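## Task

Shelf spots are labelled with a lot number on the shelf edge right under them, and several spots may carry the same number. Get one cardboard box from lot 451 and one from lot 434 onto the desk, lying fully within the desk's edges with nothing overhanging. Every other cardboard box must stay on the shelf it started on. A lot with no boxes in the storeroom is skipped. The robot must not topple or finish leaning, or the task fails.

## Robot and tools

Robot: a simulated Hello Robot Stretch 3 with a single arm. It has a two-wheel base (0.33 m long, 0.34 m wide, round back) that pivots about a point 0.05 m behind its front edge, a lift sliding on a mast, and a telescoping arm pointing out the robot's RIGHT side. The base cannot strafe, so to move the gripper forward or back you drive the base. A folded, retracted wrist sweeps a 0.28 m radius when the base turns; an unfolded level wrist reaches past that. Loose objects may occasionally get nudged by something else.

Frames: the base frame has its origin on the floor between the drive wheels, x forward, y left, z up, all in metres. hand_pose is reported in it, at the point where the closed fingertips meet; with all wrist joints at zero that frame's x points up, y back along the arm toward the mast, z toward the robot's rear. The odometry frame is the base frame at scene start; base_odometry counts wheel rotation only, so slip shows as travel. Headings are radians, left positive, in -3.142..3.142. If turned_by_wheels and turned_by_imu disagree by more than 0.15 rad, believe turned_by_imu. base_tilt (degrees, forward and right positive) carries a fixed bias of up to about 4 degrees.

move: one action per call. Optional "base" holds exactly one relative command: {"translate_m": d}, an offset in metres from the base's last reported position, -3 to 3, forward positive; or {"rotate_rad": d}, an in-place turn in radians, -6.4 to 6.4, left positive. "joints" is a single dict of absolute targets by name: lift_m 0 to 1.1; arm_m 0 to 0.52 (extension); wrist_yaw_rad -1.345 to 4.42 (0 along the arm, positive toward the front); wrist_pitch_rad -1.57 to 0.451 (0 level, negative tips fingers down); wrist_roll_rad -2.911 to 2.918; gripper_m -0.089 to 0.179 (larger is wider; fingertip gap is 0.007 m less near closed, 0.025 m less wide open); head_pan_rad -3.953 to 1.73 (0 ahead, positive left, -1.57 faces the arm); head_tilt_rad -1.53 to 0.419 (negative down). Done tolerances are about ±0.004 m for lift, arm and gripper, ±0.02 rad for yaw and roll, ±0.05 pitch, ±0.1 head. "pace" is "default" or "max"; "speeds" caps individual motions (m/s or rad/s). Default/max: translate 0.12/0.30, rotate 0.76/1.90, lift 0.11/0.15, arm 0.14/0.40. The base is throttled to 0.10 m/s and 0.63 rad/s unless lift_m < 0.30, arm_m < 0.03 and wrist_yaw_rad > 2.54. "contact_limits" sits beside its own command: arm_m, translate_m, rotate_rad take a motor_effort percent 1 to 100; lift_m takes {"down": n, "up": n} in percent, values under about 12 may trip in free motion. {"servos": "reboot"} is sent alone and revives servos that shut off. "cameras" lists head_camera, nav_camera, wrist_camera or "all"; "blocking": false returns within about half a second while motion continues. Unknown keys make a call invalid; out-of-range values get it refused, and a refusal or an uncommanded stop cancels the remaining move, wait and finished_scene calls of that reply.

wait: seconds 0 to 10, plus cameras; returns the state, early if all motion settles. stop: brakes all running motions. zoom_image: camera plus region [x0, y0, x1, y1] in pixels, at most 504 by 504, from that camera's latest image. finished_scene: scene number 1 to 3; ends the scene permanently and later calls go to the next scene.

Results: joint_positions, motor_effort (percent, peak in brackets), lidar_m (12 sectors of 30 degrees, first straight ahead, counter-clockwise; "-" means nothing seen or something closer than 0.15 m; sees only at 0.17 m height), wrist_depth_mm and head_depth_mm (7x7 median depths). Status words: done, moving, off_target (resting short of target, possibly still pushing), contact_stop (that joint goes slack), time_out, torque_fault (servo off until reboot), stopped. on_its_own describes uncommanded behaviour. head_camera images arrive rotated (turn clockwise a quarter to view upright), nav_camera the other way.

Grip by commanding gripper_m below the object's width; release with at least 0.05 above it. Readings do not confirm a hold. Before folding the wrist to yaw 3.0 or unfolding it, put lift_m in 0.32..0.95, pitch -0.4, roll near 0. With yaw under -0.4 keep pitch at -0.5 or lower. Avoid pushing the arm into rigid things when the gripper is above roughly 0.45 m, and avoid driving while snagged: the robot can tip. Wrist and head never contact-stop. Don't drop, fling, slam or shove objects hard.

Each tool is called after "Emit:" as name([rows], argument=value, ...), one row to a line, values as JSON.

## Session

Emit:
move(cameras=["all"], joints={"head_pan_rad":-1.57,"head_tilt_rad":-0.3})

Emit:
move(cameras=["nav_camera"], joints={"head_pan_rad":1.57,"head_tilt_rad":-0.3})

Emit:
move(cameras=["nav_camera"], joints={"head_pan_rad":-3.1,"head_tilt_rad":-0.3})

Emit:
move(cameras=["nav_camera"], joints={"head_pan_rad":0,"head_tilt_rad":-0.3})

Scene clock: 1.23 s.
move: done
base_odometry: x=+0.000 y=+0.000 heading=+0.000
turned_by_wheels: +0.000
turned_by_imu: +0.000
base_tilt: forward=-0.3 right=-1.2
lidar_m: 0.73 0.72 0.85 1.53 2.66 1.26 1.01 1.12 1.81 1.62 1.39 0.83
head_depth_mm: 1809 1798 1895 2315 2433 2048 1562 / 1926 2021 2122 2088 2106 2012 1556 / 1853 1983 2136 2251 2289 1974 1543 / 1719 1947 2056 2173 2130 1911 1544 / 1586 1861 1961 1936 1826 1830 1536 / 1499 1728 1893 1995 1918 1837 1523 / 1631 1775 1866 1960 1921 1847 1511
base_status: not commanded
joint_positions: lift_m=+0.374 arm_m=+0.001 wrist_yaw_rad=+3.009 wrist_pitch_rad=-0.462 wrist_roll_rad=+0.000 gripper_m=+0.037 head_pan_rad=-1.607 head_tilt_rad=-0.301
joint_status: all done
measured_speeds: all 0
motor_effort: left_wheel=-0.6(0.7) right_wheel=+0.3(1.1) lift_m=+23.5(23.8) arm_m=-5.2(5.4) wrist_yaw_rad=-1.0(1.1) wrist_pitch_rad=+1.9(2.1) wrist_roll_rad=-0.2(0.3) gripper_m=+0.0(0.8) head_pan_rad=+3.0(5.3) head_tilt_rad=-3.3(8.6)
hand_pose: x=+0.0076 y=+0.0712 z=+0.3774 quat_wxyz=(+0.207, +0.697, +0.116, +0.676) (m; base frame)
wrist_depth_mm: - 138 - - - 855 - / - 151 - - - 969 - / - 167 925 - - 947 - / 832 769 203 807 804 800 762 / 698 675 211 656 652 661 661 / 600 601 126 573 129 577 580 / 523 544 289 354 502 513 511
pictures: head_camera (sideways), nav_camera (sideways), wrist_camera
camera_calibration:
head_camera: T_world_to_cam=[[-0.0373073, 0.247586, -0.968147, 1.27574], [0.995363, -0.0767495, -0.0579833, 0.0690661], [-0.0886606, -0.965821, -0.243574, 0.27316], [0, 0, 0, 1]] pos_world=[0.00306702, -0.0467296, 1.30564]
nav_camera: T_world_to_cam=[[0.00723794, -0.271906, 0.962297, -1.20949], [-0.99967, 0.0217501, 0.0136647, 0.0384444], [-0.0246456, -0.962078, -0.271659, 0.306922], [0, 0, 0, 1]] pos_world=[0.0547502, -0.0344218, 1.24674]
wrist_camera: T_world_to_cam=[[0.994963, -0.0965217, -0.0270514, 0.016197], [-0.0806635, -0.610724, -0.787724, 0.37395], [0.0595115, 0.785938, -0.615434, 0.342021], [0, 0, 0, 1]] pos_world=[-0.00630544, -0.0388635, 0.505499]

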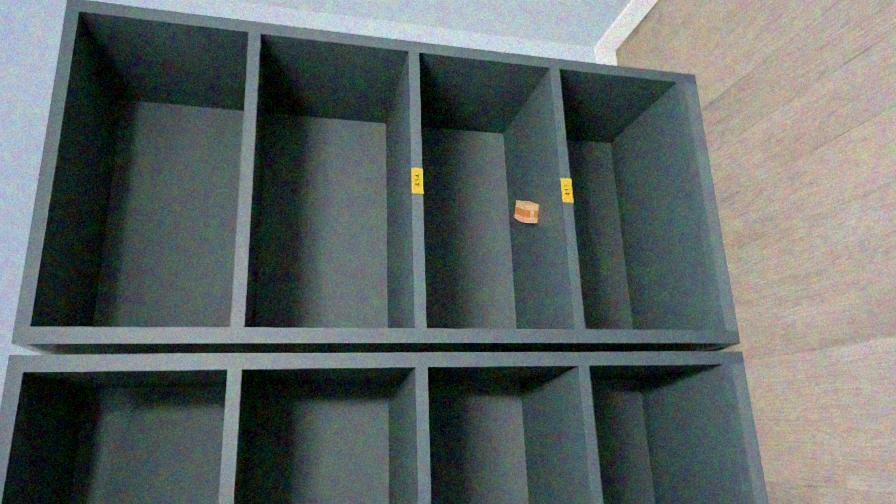

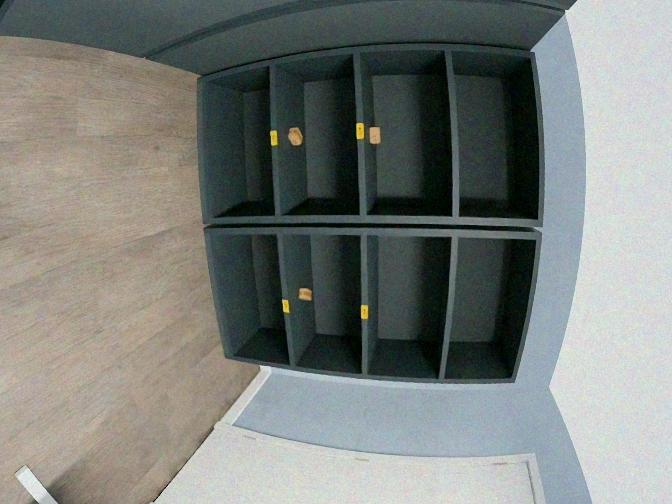

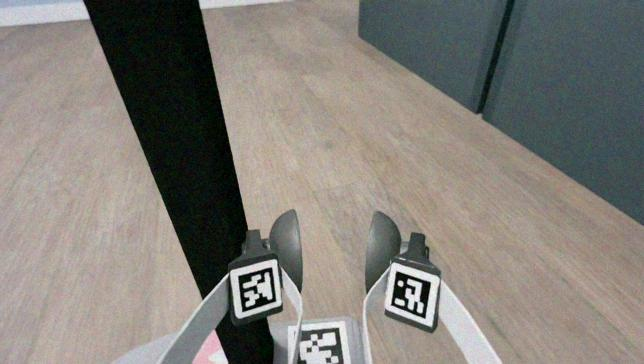

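Scene clock: 4.13 s.
move: done
base_odometry: x=+0.000 y=+0.000 heading=+0.000
turned_by_wheels: +0.000
turned_by_imu: +0.000
base_tilt: forward=-0.4 right=-1.4
lidar_m: 0.72 0.73 0.85 1.53 2.66 1.25 1.01 1.11 1.82 1.63 1.39 0.83
head_depth_mm: 1186 1194 1202 1212 1226 1240 1256 / 1523 1468 1490 1498 1526 1542 1491 / 2436 2541 2693 2822 2706 1920 1543 / 2365 2512 2639 2759 2801 1992 1534 / 2313 2415 2538 2659 2740 1979 1532 / 2261 2357 2474 2592 2645 1976 1522 / 2208 2315 2421 2541 2617 1971 1522
base_status: not commanded
joint_positions: lift_m=+0.374 arm_m=+0.001 wrist_yaw_rad=+3.009 wrist_pitch_rad=-0.462 wrist_roll_rad=+0.000 gripper_m=+0.037 head_pan_rad=+1.578 head_tilt_rad=-0.301
joint_status: all done
measured_speeds: translate_m=+0.000 rotate_rad=+0.000 lift_m=+0.000 arm_m=+0.000 wrist_yaw_rad=+0.000 wrist_pitch_rad=+0.000 wrist_roll_rad=+0.000 head_pan_rad=-0.024 head_tilt_rad=+0.000
motor_effort: left_wheel=+0.1(1.0) right_wheel=-0.2(1.2) lift_m=+23.9(24.3) arm_m=-9.7(10.1) wrist_yaw_rad=-0.1(2.1) wrist_pitch_rad=+1.9(2.0) wrist_roll_rad=+0.1(0.3) gripper_m=+0.8(0.9) head_pan_rad=-2.9(5.4) head_tilt_rad=-0.3(6.0)
hand_pose: x=+0.0076 y=+0.0712 z=+0.3774 quat_wxyz=(+0.207, +0.697, +0.116, +0.676) (m; base frame)
wrist_depth_mm: - 139 - - - 870 - / - 150 - - - 970 - / - 167 914 - - 936 - / 833 775 204 817 802 799 768 / 700 682 212 663 651 667 670 / 598 595 126 573 129 582 582 / 528 533 287 352 500 510 511
pictures: nav_camera (sideways)
camera_calibration:
nav_camera: T_world_to_cam=[[-0.0190596, 0.271349, 0.962292, -1.20931], [0.999671, 0.0217142, 0.013677, 0.026231], [-0.0171842, 0.962236, -0.271673, 0.306944], [0, 0, 0, 1]] pos_world=[-0.0439968, 0.0322229, 1.24674]

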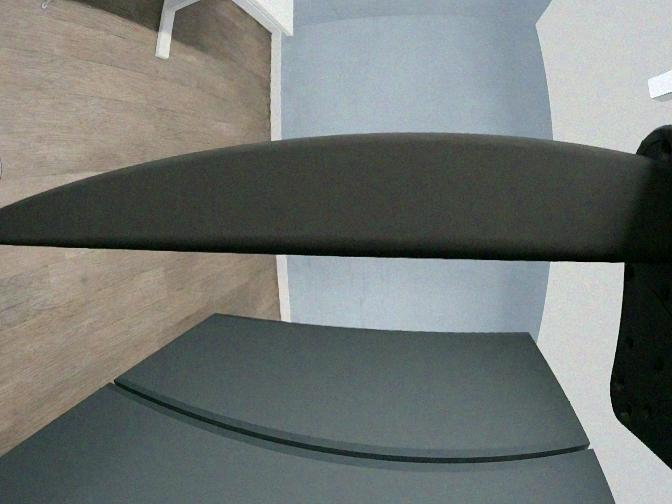

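Scene clock: 7.63 s.
move: done
base_odometry: x=+0.000 y=+0.000 heading=+0.000
turned_by_wheels: +0.000
turned_by_imu: +0.000
base_tilt: forward=-0.2 right=-1.3
lidar_m: 0.73 0.72 0.85 1.53 2.66 1.25 1.01 1.12 1.81 1.63 1.39 0.83
head_depth_mm: 1481 1555 1644 1757 1349 1075 1560 / 1452 1526 1598 1689 1334 1064 1549 / 1416 1487 1562 1647 1324 1002 1491 / 1384 1448 1519 1608 1315 995 1487 / 1352 1409 1488 1562 1303 946 1536 / 1318 1382 1447 1519 1286 940 1426 / 1290 1354 1416 1486 1525 897 1524
base_status: not commanded
joint_positions: lift_m=+0.374 arm_m=+0.001 wrist_yaw_rad=+3.009 wrist_pitch_rad=-0.462 wrist_roll_rad=+0.000 gripper_m=+0.037 head_pan_rad=-3.108 head_tilt_rad=-0.301
joint_status: all done
measured_speeds: translate_m=+0.000 rotate_rad=+0.000 lift_m=+0.000 arm_m=+0.000 wrist_yaw_rad=+0.000 wrist_pitch_rad=+0.000 wrist_roll_rad=+0.000 head_pan_rad=+0.024 head_tilt_rad=+0.000
motor_effort: left_wheel=-0.3(0.8) right_wheel=+0.2(1.1) lift_m=+24.6(24.7) arm_m=-13.0(13.4) wrist_yaw_rad=-0.7(1.6) wrist_pitch_rad=+1.9(2.1) wrist_roll_rad=-0.2(0.3) gripper_m=+0.4(1.1) head_pan_rad=+3.4(5.2) head_tilt_rad=+3.6(4.9)
hand_pose: x=+0.0076 y=+0.0712 z=+0.3774 quat_wxyz=(+0.207, +0.697, +0.116, +0.676) (m; base frame)
wrist_depth_mm: - 139 - - - 857 - / - 151 - - - 976 - / - 167 930 - - 940 - / 831 761 203 807 804 797 759 / 707 664 211 662 660 667 676 / 602 594 126 567 128 582 571 / 524 538 287 355 504 514 510
pictures: nav_camera (sideways)
camera_calibration:
nav_camera: T_world_to_cam=[[-0.270753, -0.0261116, 0.962295, -1.2078], [-0.047828, 0.998762, 0.0136442, 0.0326834], [-0.96146, -0.0423304, -0.271667, 0.312622], [0, 0, 0, 1]] pos_world=[-0.0248786, -0.0509472, 1.24674]

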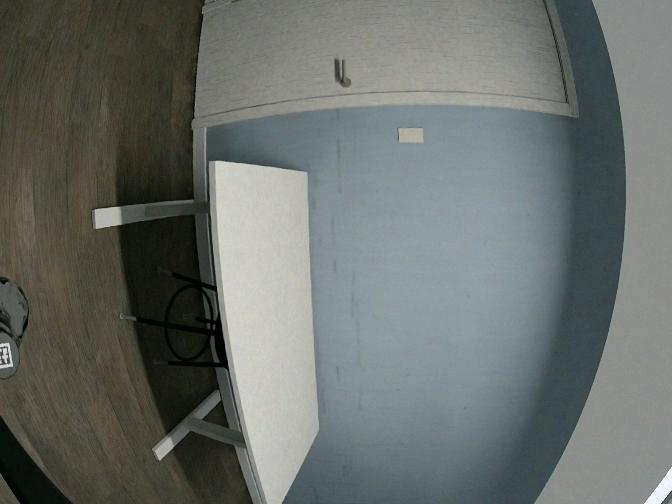

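Scene clock: 10.53 s.
move: done
base_odometry: x=+0.000 y=+0.000 heading=+0.000
turned_by_wheels: +0.000
turned_by_imu: +0.000
base_tilt: forward=-0.2 right=-1.3
lidar_m: 0.73 0.73 0.85 1.53 2.66 1.26 1.01 1.11 1.81 1.62 1.39 0.83
head_depth_mm: 671 706 746 788 840 895 956 / 655 685 722 766 814 864 917 / 642 672 702 743 786 835 891 / 620 653 686 724 767 812 865 / 605 635 665 701 737 783 828 / 589 617 647 680 718 755 803 / 575 603 631 661 695 735 775
base_status: not commanded
joint_positions: lift_m=+0.374 arm_m=+0.001 wrist_yaw_rad=+3.009 wrist_pitch_rad=-0.462 wrist_roll_rad=+0.000 gripper_m=+0.037 head_pan_rad=+0.008 head_tilt_rad=-0.300
joint_status: all done
measured_speeds: translate_m=+0.000 rotate_rad=+0.000 lift_m=+0.000 arm_m=+0.000 wrist_yaw_rad=+0.000 wrist_pitch_rad=+0.000 wrist_roll_rad=+0.000 head_pan_rad=-0.024 head_tilt_rad=+0.000
motor_effort: left_wheel=-0.3(0.7) right_wheel=+0.1(0.9) lift_m=+24.0(25.1) arm_m=-12.6(13.7) wrist_yaw_rad=-0.5(1.8) wrist_pitch_rad=+2.0(2.0) wrist_roll_rad=-0.1(0.3) gripper_m=+0.3(1.1) head_pan_rad=-2.9(6.4) head_tilt_rad=+5.1(7.9)
hand_pose: x=+0.0076 y=+0.0712 z=+0.3774 quat_wxyz=(+0.207, +0.697, +0.116, +0.676) (m; base frame)
wrist_depth_mm: - 139 - - - 861 - / - 150 - - - 973 - / - 167 925 - - 941 - / 832 775 203 806 810 792 750 / 695 671 211 660 654 666 664 / 598 605 126 568 129 583 585 / 529 536 287 354 503 516 511
pictures: nav_camera (sideways)
camera_calibration:
nav_camera: T_world_to_cam=[[0.270233, 0.0192987, 0.962602, -1.21145], [0.022628, -0.99965, 0.0136891, 0.0322505], [0.962529, 0.0180825, -0.270575, 0.299539], [0, 0, 0, 1]] pos_world=[0.0383273, 0.0502021, 1.24675]

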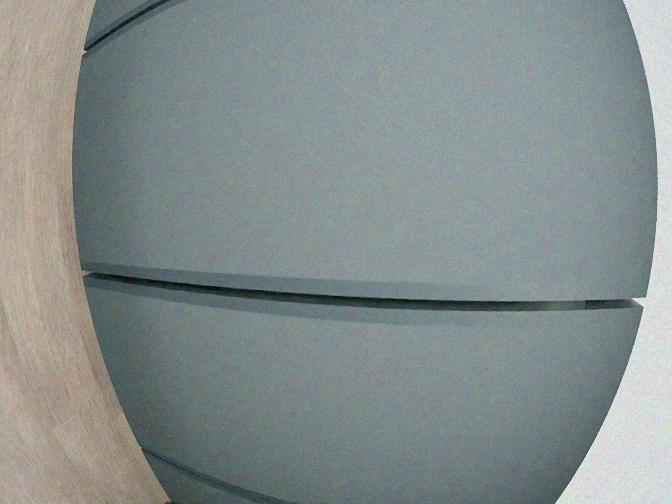

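Emit:
move(cameras=["all"], joints={"head_pan_rad":-1.5,"head_tilt_rad":-0.35})

Emit:
zoom_image(camera="nav_camera", region=[240, 60, 440, 210])

Emit:
zoom_image(camera="nav_camera", region=[240, 230, 440, 380])

Emit:
zoom_image(camera="head_camera", region=[360, 100, 660, 325])

Scene clock: 26.40 s.
move: done
base_odometry: x=+0.000 y=+0.000 heading=+0.000
turned_by_wheels: +0.000
turned_by_imu: +0.000
base_tilt: forward=-0.4 right=-1.3
lidar_m: 0.72 0.73 0.85 1.53 2.66 1.26 1.01 1.11 1.81 1.63 1.39 0.83
head_depth_mm: 1804 1972 2039 2076 1987 1923 1491 / 1812 1938 2082 2223 2256 1914 1493 / 1846 1906 2036 2158 2251 1890 1479 / 1571 1847 1971 2090 2130 1868 1469 / 1598 1801 1897 1986 1860 1834 1467 / 1735 1799 1913 2028 2069 1812 1459 / 1699 1771 1876 1999 2063 1775 1449
base_status: not commanded
joint_positions: lift_m=+0.374 arm_m=+0.001 wrist_yaw_rad=+3.009 wrist_pitch_rad=-0.462 wrist_roll_rad=+0.000 gripper_m=+0.037 head_pan_rad=-1.508 head_tilt_rad=-0.350
joint_status: all done
measured_speeds: translate_m=+0.000 rotate_rad=+0.000 lift_m=+0.000 arm_m=+0.000 wrist_yaw_rad=+0.000 wrist_pitch_rad=+0.000 wrist_roll_rad=+0.000 head_pan_rad=+0.024 head_tilt_rad=+0.000
motor_effort: left_wheel=-0.4(0.8) right_wheel=+0.9(1.3) lift_m=+25.2(25.6) arm_m=-13.0(13.5) wrist_yaw_rad=+0.1(1.7) wrist_pitch_rad=+2.0(2.1) wrist_roll_rad=-0.2(0.5) gripper_m=+0.3(0.9) head_pan_rad=+3.3(5.7) head_tilt_rad=-3.2(6.5)
hand_pose: x=+0.0076 y=+0.0712 z=+0.3774 quat_wxyz=(+0.207, +0.697, +0.116, +0.676) (m; base frame)
wrist_depth_mm: - 139 - - - 861 - / - 151 - - - 968 - / - 167 933 - - 950 - / 847 770 204 822 799 795 771 / 696 667 211 661 656 665 669 / 600 594 126 573 129 583 580 / 529 532 288 351 506 514 507
pictures: head_camera (sideways), nav_camera (sideways), wrist_camera
camera_calibration:
head_camera: T_world_to_cam=[[-0.0645359, 0.289002, -0.955151, 1.25898], [0.997895, 0.0248405, -0.0599079, 0.0715103], [0.00641293, -0.957006, -0.289997, 0.332933], [0, 0, 0, 1]] pos_world=[0.00775448, -0.0470049, 1.30335]
nav_camera: T_world_to_cam=[[0.0369272, -0.315895, 0.948075, -1.19109], [-0.996888, -0.077761, 0.0129187, 0.0394666], [0.0696423, -0.945602, -0.317784, 0.366392], [0, 0, 0, 1]] pos_world=[0.057811, -0.0267305, 1.24517]
wrist_camera: T_world_to_cam=[[0.994963, -0.0965217, -0.0270514, 0.016197], [-0.0806635, -0.610724, -0.787724, 0.37395], [0.0595115, 0.785938, -0.615434, 0.342021], [0, 0, 0, 1]] pos_world=[-0.00630544, -0.0388635, 0.505499]

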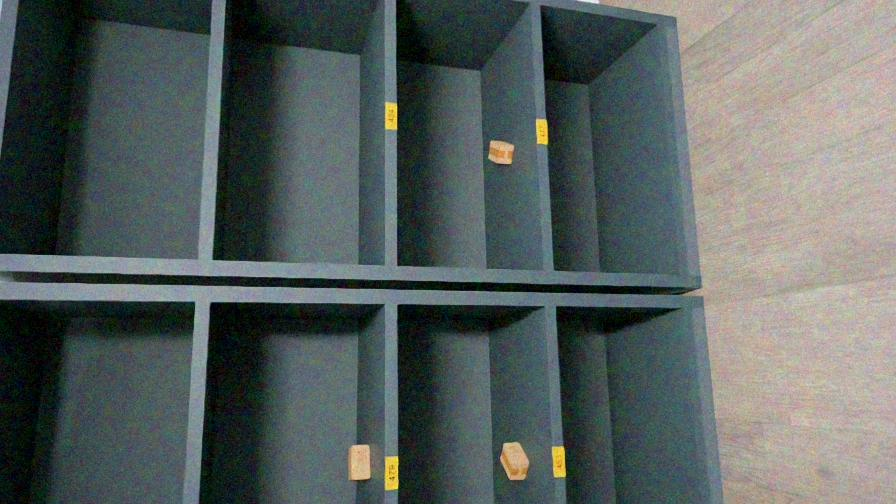

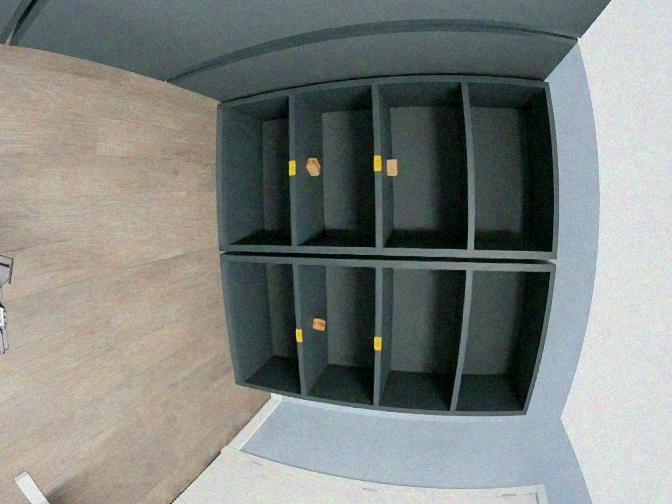

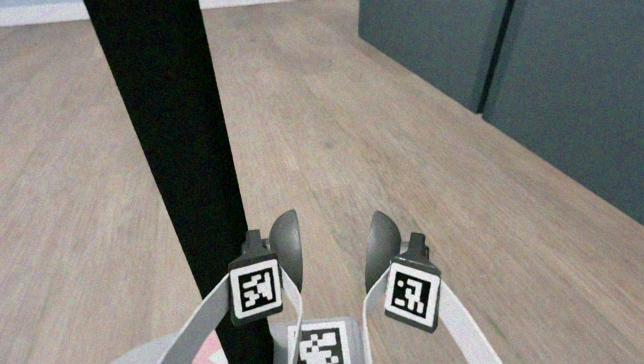

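Scaled by 2.520 from the camera's 672x504 image, which has a finer 792x594 frame.

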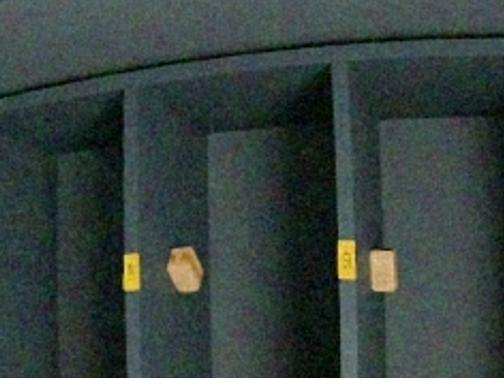

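Scaled by 2.520 from the camera's 672x504 image, which has a finer 792x594 frame.

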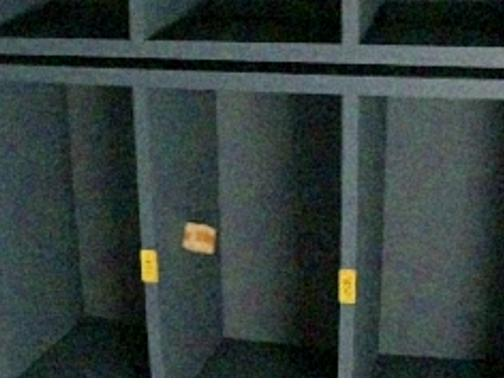

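Scaled by 1.680 from the camera's 896x504 image, which has a finer 1280x720 frame.

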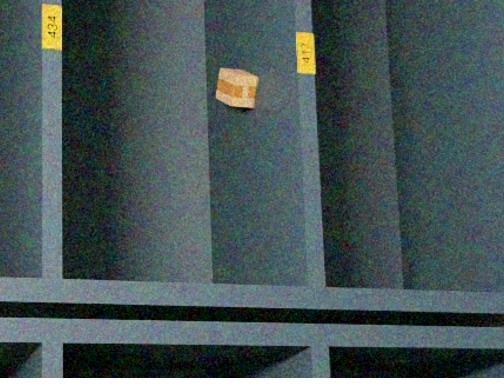

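Emit:
zoom_image(camera="head_camera", region=[340, 404, 460, 504])

Emit:
zoom_image(camera="head_camera", region=[490, 404, 610, 504])

Emit:
zoom_image(camera="head_camera", region=[340, 70, 460, 170])

Emit:
zoom_image(camera="head_camera", region=[480, 80, 600, 180])

Scaled by 4.200 from the camera's 896x504 image, which has a finer 1280x720 frame.

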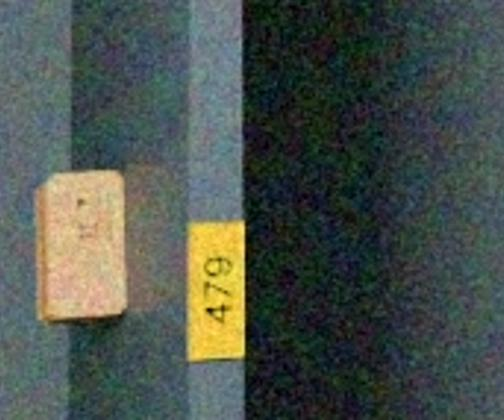

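Scaled by 4.200 from the camera's 896x504 image, which has a finer 1280x720 frame.

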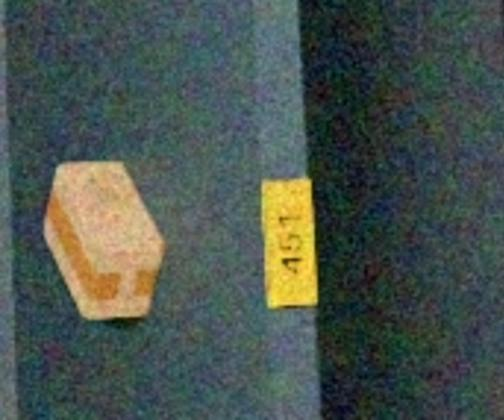

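Scaled by 4.200 from the camera's 896x504 image, which has a finer 1280x720 frame.

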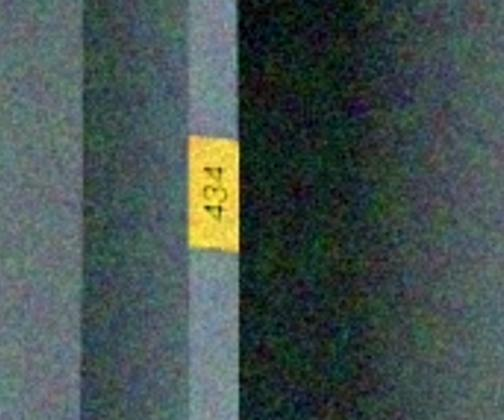

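Scaled by 4.200 from the camera's 896x504 image, which has a finer 1280x720 frame.

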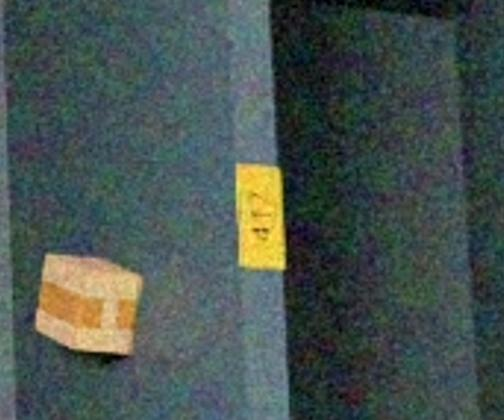

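Emit:
move(base={"rotate_rad":-1.06}, pace="max")

Emit:
move(base={"translate_m":0.83}, joints={"lift_m":0.7,"wrist_pitch_rad":-0.4})

Emit:
move(base={"rotate_rad":1.29}, joints={"head_pan_rad":-1.57,"head_tilt_rad":-0.6}, cameras=["all"])

Scene clock: 106.03 s.
move: done
base_odometry: x=+0.000 y=+0.000 heading=-1.060
turned_by_wheels: -1.060
turned_by_imu: -1.042
base_tilt: forward=-0.3 right=-1.1
lidar_m: 1.39 0.83 0.72 0.72 0.86 1.53 2.66 1.25 1.01 1.12 1.81 1.62
head_depth_mm: 1272 1347 1401 1479 1224 908 1493 / 1332 1386 1464 1542 1213 940 1397 / 1357 1441 1520 1594 1700 1751 1475 / 1396 1479 1553 1648 1755 1812 1465 / 1460 1530 1628 1720 1834 1866 1464 / 1501 1588 1682 1815 1923 1855 1455 / 1571 1660 1779 1894 2027 1834 1454
base_status: done
joint_positions: lift_m=+0.374 arm_m=+0.001 wrist_yaw_rad=+3.009 wrist_pitch_rad=-0.462 wrist_roll_rad=+0.000 gripper_m=+0.037 head_pan_rad=-1.500 head_tilt_rad=-0.350
joint_status: not commanded
measured_speeds: all 0
motor_effort: left_wheel=+7.7(12.0) right_wheel=-9.4(13.5) lift_m=+26.2(26.6) arm_m=-13.5(13.5) wrist_yaw_rad=-0.5(2.1) wrist_pitch_rad=+2.0(2.1) wrist_roll_rad=-0.1(0.3) gripper_m=+1.0(1.0) head_pan_rad=+4.0(4.0) head_tilt_rad=-3.3(4.2)
hand_pose: x=+0.0076 y=+0.0712 z=+0.3774 quat_wxyz=(+0.207, +0.697, +0.116, +0.676) (m; base frame)
wrist_depth_mm: - 138 - - - - - / - 150 161 - - - - / - 167 176 - - - - / 839 777 204 808 817 794 766 / 702 668 211 661 652 671 671 / 600 588 126 580 129 583 579 / 531 535 286 352 503 508 508
camera_calibration:
head_camera: T_world_to_cam=[[-0.0669284, 0.289169, -0.954936, 1.25874], [0.997657, 0.0329783, -0.0599363, 0.0716176], [0.0141604, -0.95671, -0.290699, 0.333804], [0, 0, 0, 1]] pos_world=[0.00806891, -0.0469976, 1.30335]
nav_camera: T_world_to_cam=[[0.0395396, -0.316276, 0.947843, -1.19081], [-0.996222, -0.0858767, 0.0129024, 0.0394193], [0.0773169, -0.944772, -0.318477, 0.367281], [0, 0, 0, 1]] pos_world=[0.0579576, -0.026244, 1.24516]
wrist_camera: T_world_to_cam=[[0.994963, -0.0965217, -0.0270514, 0.016197], [-0.0806635, -0.610724, -0.787724, 0.37395], [0.0595115, 0.785938, -0.615434, 0.342021], [0, 0, 0, 1]] pos_world=[-0.00630544, -0.0388635, 0.505499]

Scene clock: 115.47 s.
move: done
base_odometry: x=+0.406 y=-0.724 heading=-1.060
turned_by_wheels: +0.000
turned_by_imu: +0.000
base_tilt: forward=-0.3 right=-1.3
lidar_m: 0.93 0.56 0.49 0.49 0.58 1.04 3.42 1.54 1.59 1.59 0.95 0.92
head_depth_mm: 1458 1533 1607 1694 1779 1835 1495 / 1506 1580 1662 1768 1853 1894 1478 / 1570 1641 1728 1838 1929 1898 1480 / 1635 1714 1824 1928 2024 1883 1465 / 1699 1772 1913 2007 2146 1872 1463 / 1354 1434 1498 1596 1676 1746 1456 / 1366 1438 1530 1623 1536 1744 1410
base_status: done
joint_positions: lift_m=+0.700 arm_m=+0.001 wrist_yaw_rad=+3.009 wrist_pitch_rad=-0.420 wrist_roll_rad=+0.000 gripper_m=+0.037 head_pan_rad=-1.500 head_tilt_rad=-0.350
joint_status: all done
measured_speeds: all 0
motor_effort: left_wheel=+4.3(13.3) right_wheel=+4.6(10.3) lift_m=+30.7(34.8) arm_m=-10.8(13.2) wrist_yaw_rad=-1.2(1.9) wrist_pitch_rad=+3.2(6.0) wrist_roll_rad=-0.1(0.4) gripper_m=+0.0(1.1) head_pan_rad=+2.3(3.7) head_tilt_rad=-0.4(3.7)
hand_pose: x=+0.0083 y=+0.0767 z=+0.7123 quat_wxyz=(+0.193, +0.699, +0.101, +0.681) (m; base frame)
wrist_depth_mm: - 137 - - - - - / - 148 - - - - - / - 163 169 - - - - / - 184 186 - - - 571 / - 213 202 150 151 - 611 / - 984 128 - 126 - 699 / 899 896 266 867 843 827 -
camera_calibration:
head_camera: T_world_to_cam=[[-0.0669284, 0.289169, -0.954936, 1.25874], [0.997657, 0.0329783, -0.0599363, 0.0716176], [0.0141604, -0.95671, -0.290699, 0.333804], [0, 0, 0, 1]] pos_world=[0.00806891, -0.0469976, 1.30335]
nav_camera: T_world_to_cam=[[0.0395396, -0.316276, 0.947843, -1.19081], [-0.996222, -0.0858767, 0.0129024, 0.0394193], [0.0773169, -0.944772, -0.318477, 0.367281], [0, 0, 0, 1]] pos_world=[0.0579576, -0.026244, 1.24516]
wrist_camera: T_world_to_cam=[[0.995111, -0.0954179, -0.0254998, 0.0238043], [-0.0761884, -0.577307, -0.812965, 0.65652], [0.0628502, 0.810933, -0.581754, 0.517801], [0, 0, 0, 1]] pos_world=[-0.0062126, -0.0386171, 0.835567]

Scene clock: 118.63 s.
move: done
base_odometry: x=+0.406 y=-0.724 heading=+0.230
turned_by_wheels: +1.290
turned_by_imu: +1.269
base_tilt: forward=-0.3 right=-1.1
lidar_m: 0.49 0.51 0.69 1.88 1.68 1.54 1.78 1.58 0.92 1.28 0.70 0.51
head_depth_mm: 1039 1120 989 1089 1104 1266 1251 / 1055 1154 973 1372 1179 1358 1233 / 1050 1154 955 1386 1176 1382 1233 / 1042 1134 940 1378 1166 1385 1228 / 1045 1151 994 1364 1154 1370 1219 / 1049 1152 985 1361 1147 1364 1214 / 1048 1136 967 1283 1159 1310 1206
base_status: done
joint_positions: lift_m=+0.700 arm_m=+0.001 wrist_yaw_rad=+3.009 wrist_pitch_rad=-0.420 wrist_roll_rad=+0.000 gripper_m=+0.037 head_pan_rad=-1.570 head_tilt_rad=-0.604
joint_status: all done
measured_speeds: all 0
motor_effort: left_wheel=-9.0(12.3) right_wheel=+8.3(13.4) lift_m=+30.2(31.1) arm_m=-12.8(13.5) wrist_yaw_rad=+0.3(1.3) wrist_pitch_rad=+3.2(3.3) wrist_roll_rad=+0.1(0.3) gripper_m=+0.7(0.9) head_pan_rad=-2.9(3.8) head_tilt_rad=+4.0(5.4)
hand_pose: x=+0.0083 y=+0.0767 z=+0.7123 quat_wxyz=(+0.193, +0.699, +0.101, +0.681) (m; base frame)
wrist_depth_mm: - 137 - - - - - / - 149 - - - - - / - 163 - - - - - / - 188 206 - - - - / - - 202 - - - - / - - 129 985 129 950 - / 898 912 267 874 850 859 -
pictures: head_camera (sideways), nav_camera (sideways), wrist_camera
camera_calibration:
head_camera: T_world_to_cam=[[-0.0467054, 0.523109, -0.850985, 1.123], [0.997506, -0.0207048, -0.0674745, 0.0813457], [-0.052916, -0.852014, -0.520837, 0.633714], [0, 0, 0, 1]] pos_world=[0.00484091, -0.0458338, 1.29121]
nav_camera: T_world_to_cam=[[0.0174779, -0.545672, 0.837816, -1.04713], [-0.999788, -0.0186687, 0.00869789, 0.0449964], [0.0108948, -0.837791, -0.545883, 0.663549], [0, 0, 0, 1]] pos_world=[0.0560594, -0.0146368, 1.23914]
wrist_camera: T_world_to_cam=[[0.995111, -0.0954179, -0.0254998, 0.0238043], [-0.0761884, -0.577307, -0.812965, 0.65652], [0.0628502, 0.810933, -0.581754, 0.517801], [0, 0, 0, 1]] pos_world=[-0.0062126, -0.0386171, 0.835567]

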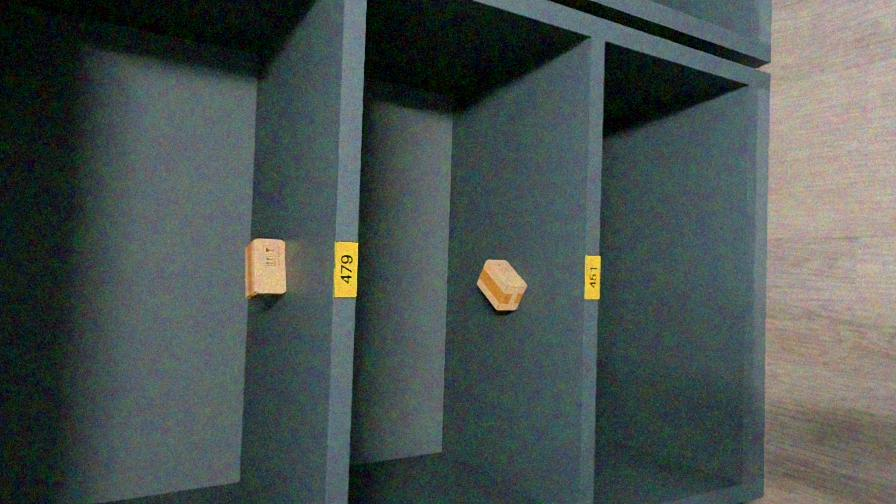

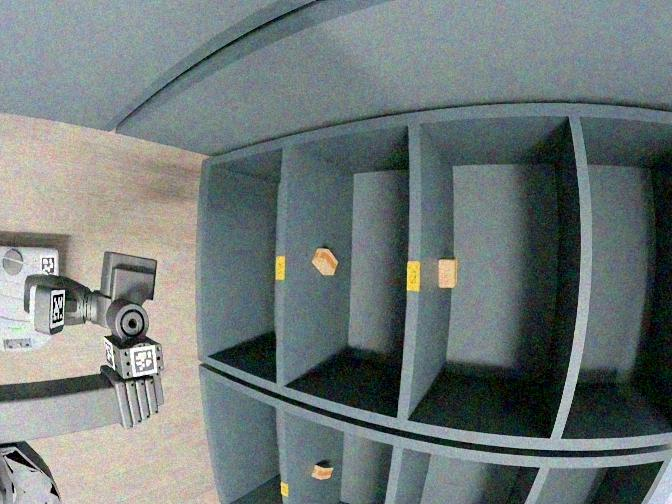

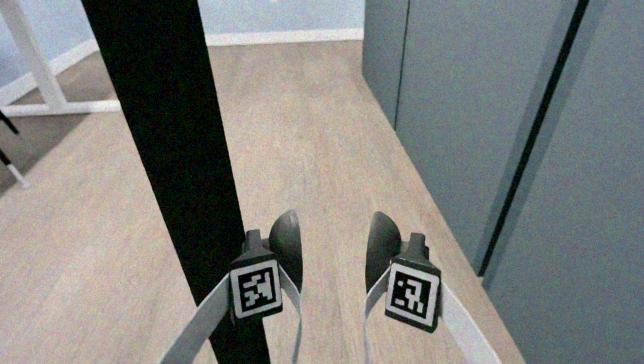

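Emit:
move(joints={"wrist_yaw_rad":0,"gripper_m":0.179})

Emit:
move(joints={"wrist_pitch_rad":-0.5,"head_tilt_rad":-0.7}, cameras=["all"])

Emit:
zoom_image(camera="head_camera", region=[300, 150, 600, 400])

Scene clock: 133.93 s.
move: done
base_odometry: x=+0.406 y=-0.724 heading=+0.230
turned_by_wheels: +0.000
turned_by_imu: +0.000
base_tilt: forward=-0.3 right=-1.1
lidar_m: 0.49 0.51 0.69 1.88 1.68 1.54 1.77 1.58 0.92 1.28 0.70 0.51
head_depth_mm: 1035 1126 987 1089 1094 1250 1253 / 1051 1149 981 1370 1192 1361 1232 / 1048 1151 969 1383 1181 1394 1206 / 1046 1153 952 1392 1169 1387 1226 / 1049 1150 942 1376 1157 1381 1202 / 1045 1151 1000 1366 1152 1370 1215 / 1046 1129 980 1288 1148 1304 1211
base_status: not commanded
joint_positions: lift_m=+0.700 arm_m=+0.001 wrist_yaw_rad=+0.003 wrist_pitch_rad=-0.420 wrist_roll_rad=+0.000 gripper_m=+0.179 head_pan_rad=-1.570 head_tilt_rad=-0.600
joint_status: all done
measured_speeds: all 0
motor_effort: left_wheel=-8.5(9.2) right_wheel=+7.9(8.8) lift_m=+29.4(30.6) arm_m=-11.9(12.7) wrist_yaw_rad=-4.3(7.4) wrist_pitch_rad=+3.1(3.3) wrist_roll_rad=-0.2(0.3) gripper_m=+0.5(84.0) head_pan_rad=-3.0(3.8) head_tilt_rad=+3.3(4.8)
hand_pose: x=-0.0208 y=-0.3697 z=+0.7123 quat_wxyz=(+0.692, +0.149, -0.691, -0.146) (m; base frame)
wrist_depth_mm: - - - - - - 531 / - - - 795 - - 576 / - - - - - - 632 / - - - - - - - / - 142 - - - 759 - / - 140 - - - 897 - / - 860 883 888 865 849 105
camera_calibration:
head_camera: T_world_to_cam=[[-0.0466933, 0.520039, -0.852865, 1.12538], [0.997502, -0.0210368, -0.0674393, 0.0812919], [-0.0530127, -0.853883, -0.517758, 0.629693], [0, 0, 0, 1]] pos_world=[0.00484067, -0.0458486, 1.29131]
nav_camera: T_world_to_cam=[[0.0174641, -0.542579, 0.839823, -1.04979], [-0.999789, -0.0185451, 0.00880924, 0.0448547], [0.0107949, -0.8398, -0.542789, 0.659576], [0, 0, 0, 1]] pos_world=[0.0560588, -0.0148501, 1.23925]
wrist_camera: T_world_to_cam=[[-0.998878, -0.0399021, -0.0255075, -0.010767], [-0.00250222, 0.582322, -0.812954, 0.826853], [0.0472922, -0.811978, -0.581769, 0.281294], [0, 0, 0, 1]] pos_world=[-0.021989, -0.25352, 0.835567]

Scene clock: 134.70 s.
move: done
base_odometry: x=+0.406 y=-0.724 heading=+0.230
turned_by_wheels: +0.000
turned_by_imu: +0.000
base_tilt: forward=-0.3 right=-1.2
lidar_m: 0.49 0.51 0.69 1.88 1.68 1.54 1.77 1.58 0.93 1.27 0.70 0.51
head_depth_mm: 1039 1071 981 1089 1163 1366 1194 / 1056 1121 1331 1279 1389 1360 1182 / 1054 1121 1328 1270 1492 1364 1148 / 1054 978 1325 1225 1522 1367 414 / 1055 1087 1330 1240 1510 1358 1141 / 1055 1068 1331 1229 1514 1356 1159 / 1054 1049 1210 1176 1338 1326 1162
base_status: not commanded
joint_positions: lift_m=+0.700 arm_m=+0.001 wrist_yaw_rad=+0.003 wrist_pitch_rad=-0.511 wrist_roll_rad=+0.000 gripper_m=+0.179 head_pan_rad=-1.570 head_tilt_rad=-0.696
joint_status: all done
measured_speeds: all 0
motor_effort: left_wheel=-8.2(8.9) right_wheel=+8.4(8.8) lift_m=+30.1(30.1) arm_m=-11.3(12.4) wrist_yaw_rad=-2.7(4.4) wrist_pitch_rad=+1.5(2.9) wrist_roll_rad=+0.0(0.3) gripper_m=+0.5(1.0) head_pan_rad=-2.9(3.8) head_tilt_rad=-5.4(8.2)
hand_pose: x=-0.0209 y=-0.3573 z=+0.6924 quat_wxyz=(+0.685, +0.180, -0.683, -0.178) (m; base frame)
wrist_depth_mm: - - - 752 - - 538 / - - - - - - 599 / - - - - - - - / - - - - - 772 - / - 142 - - - 872 - / - 144 926 914 941 921 - / - 800 818 808 820 792 105
pictures: head_camera (sideways), nav_camera (sideways), wrist_camera
camera_calibration:
head_camera: T_world_to_cam=[[-0.0466733, 0.599014, -0.799377, 1.05565], [0.997497, -0.0146026, -0.0691834, 0.0835481], [-0.0531148, -0.800605, -0.596833, 0.73254], [0, 0, 0, 1]] pos_world=[0.00484044, -0.0446547, 1.28685]
nav_camera: T_world_to_cam=[[0.0174448, -0.620218, 0.784235, -0.977311], [-0.999791, -0.0192106, 0.00704682, 0.0470538], [0.010695, -0.784194, -0.620424, 0.760605], [0, 0, 0, 1]] pos_world=[0.0559582, -0.00877988, 1.23801]
wrist_camera: T_world_to_cam=[[-0.998887, -0.0373941, -0.0287512, -0.00767135], [-0.00269942, 0.65385, -0.756619, 0.790035], [0.0470921, -0.755699, -0.653223, 0.349494], [0, 0, 0, 1]] pos_world=[-0.0219886, -0.252739, 0.825833]

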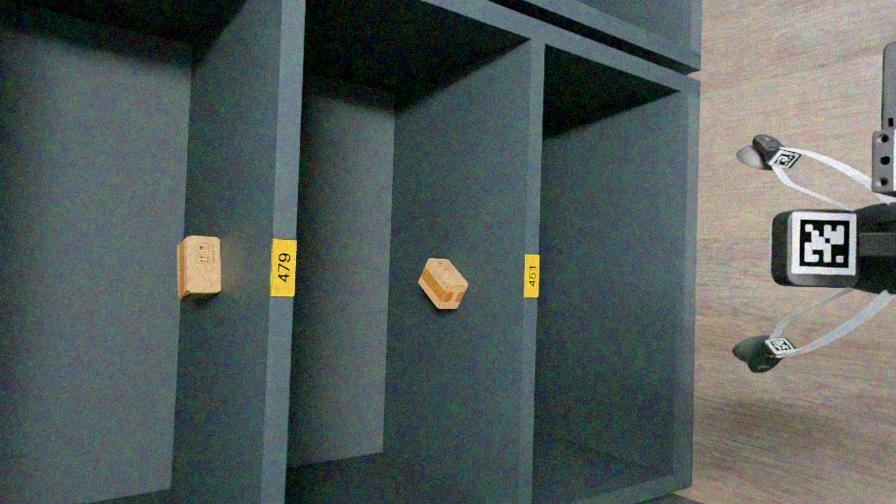

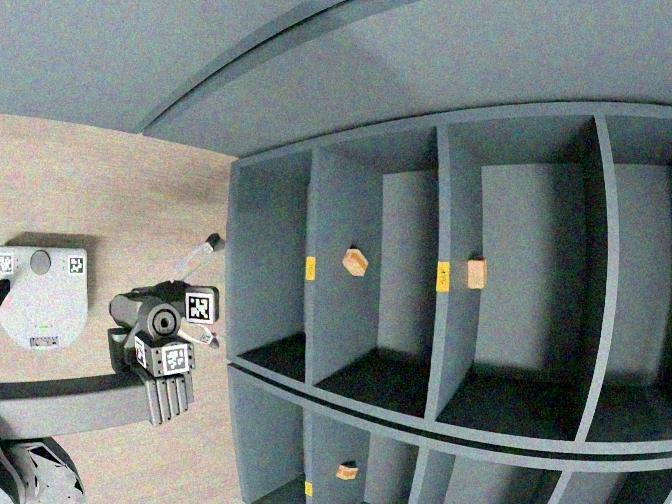

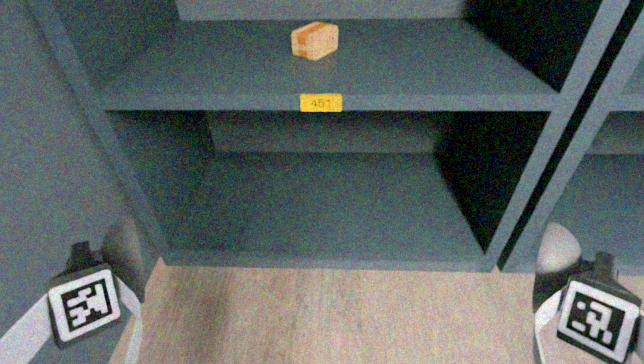

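Scaled by 1.680 from the camera's 896x504 image, which has a finer 1280x720 frame.

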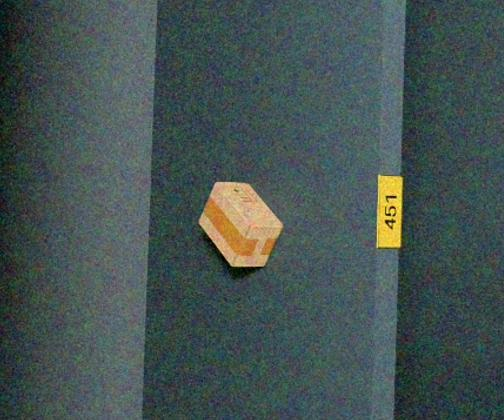

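Emit:
move(joints={"arm_m":0.42,"lift_m":0.74}, cameras=["wrist_camera","head_camera"])

Emit:
zoom_image(camera="wrist_camera", region=[180, 60, 480, 360])

Scene clock: 173.80 s.
move: done
base_odometry: x=+0.406 y=-0.724 heading=+0.230
turned_by_wheels: +0.000
turned_by_imu: +0.000
base_tilt: forward=-0.1 right=-1.2
lidar_m: 0.49 0.51 0.69 1.89 1.68 1.55 1.77 1.58 0.92 1.28 0.70 0.51
head_depth_mm: 1044 1058 1046 1088 1162 1357 311 / 1052 1121 1339 1270 454 368 319 / 1054 1111 1333 612 1490 1362 1174 / 1053 979 1331 645 1518 1361 1178 / 1043 1065 1336 1183 1514 1350 1159 / 1055 1047 1336 1222 1507 1343 1161 / 1058 1029 1216 1172 1344 1324 1160
base_status: not commanded
joint_positions: lift_m=+0.740 arm_m=+0.420 wrist_yaw_rad=+0.003 wrist_pitch_rad=-0.512 wrist_roll_rad=+0.000 gripper_m=+0.179 head_pan_rad=-1.570 head_tilt_rad=-0.700
joint_status: all done
measured_speeds: all 0
motor_effort: left_wheel=-8.3(8.9) right_wheel=+7.8(9.2) lift_m=+23.8(33.7) arm_m=+13.1(15.5) wrist_yaw_rad=-3.0(4.5) wrist_pitch_rad=+1.8(2.0) wrist_roll_rad=+0.1(0.3) gripper_m=+0.2(1.1) head_pan_rad=-2.5(3.5) head_tilt_rad=-5.2(6.7)
hand_pose: x=-0.0209 y=-0.7765 z=+0.7321 quat_wxyz=(+0.685, +0.180, -0.683, -0.178) (m; base frame)
wrist_depth_mm: 592 - - - - - 566 / - - - - - - - / - - - - - - - / - - - 450 - - 488 / - 142 - - - - - / - 126 - - - - - / - - - - - - 105
pictures: head_camera (sideways), wrist_camera
camera_calibration:
head_camera: T_world_to_cam=[[-0.0467438, 0.602769, -0.796546, 1.05194], [0.997494, -0.0142338, -0.0693073, 0.0837119], [-0.0531141, -0.797789, -0.600593, 0.737478], [0, 0, 0, 1]] pos_world=[0.00484023, -0.0445351, 1.28665]
wrist_camera: T_world_to_cam=[[-0.998897, -0.0370655, -0.0288279, -0.021923], [-0.00249708, 0.654992, -0.755632, 1.09429], [0.0468899, -0.754727, -0.654362, 0.060186], [0, 0, 0, 1]] pos_world=[-0.0219884, -0.672141, 0.865634]

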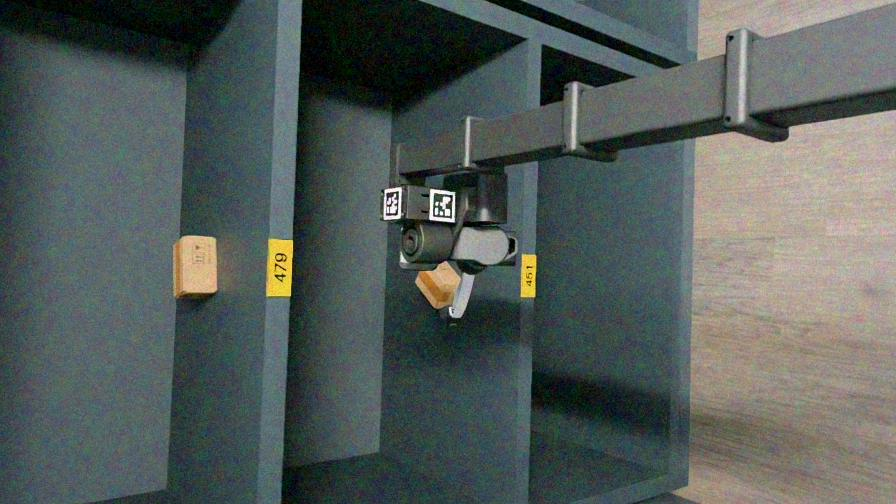

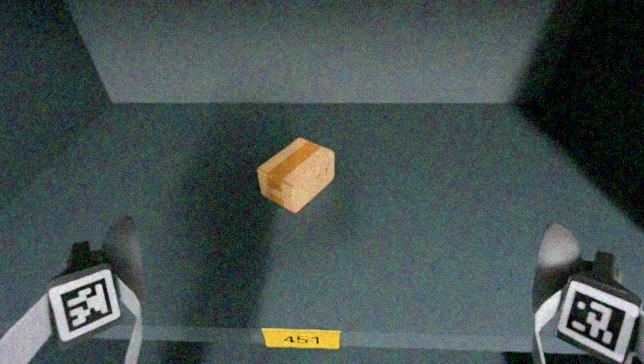

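Scaled by 1.680.

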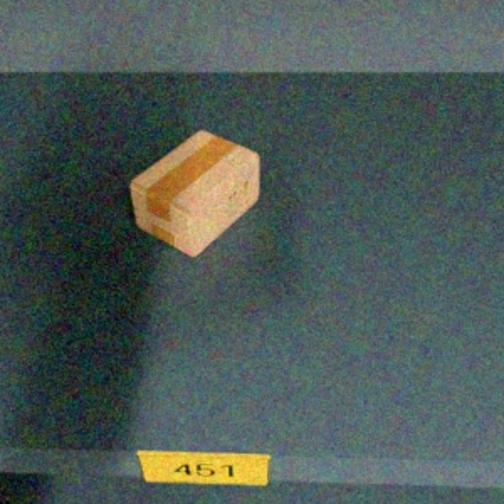

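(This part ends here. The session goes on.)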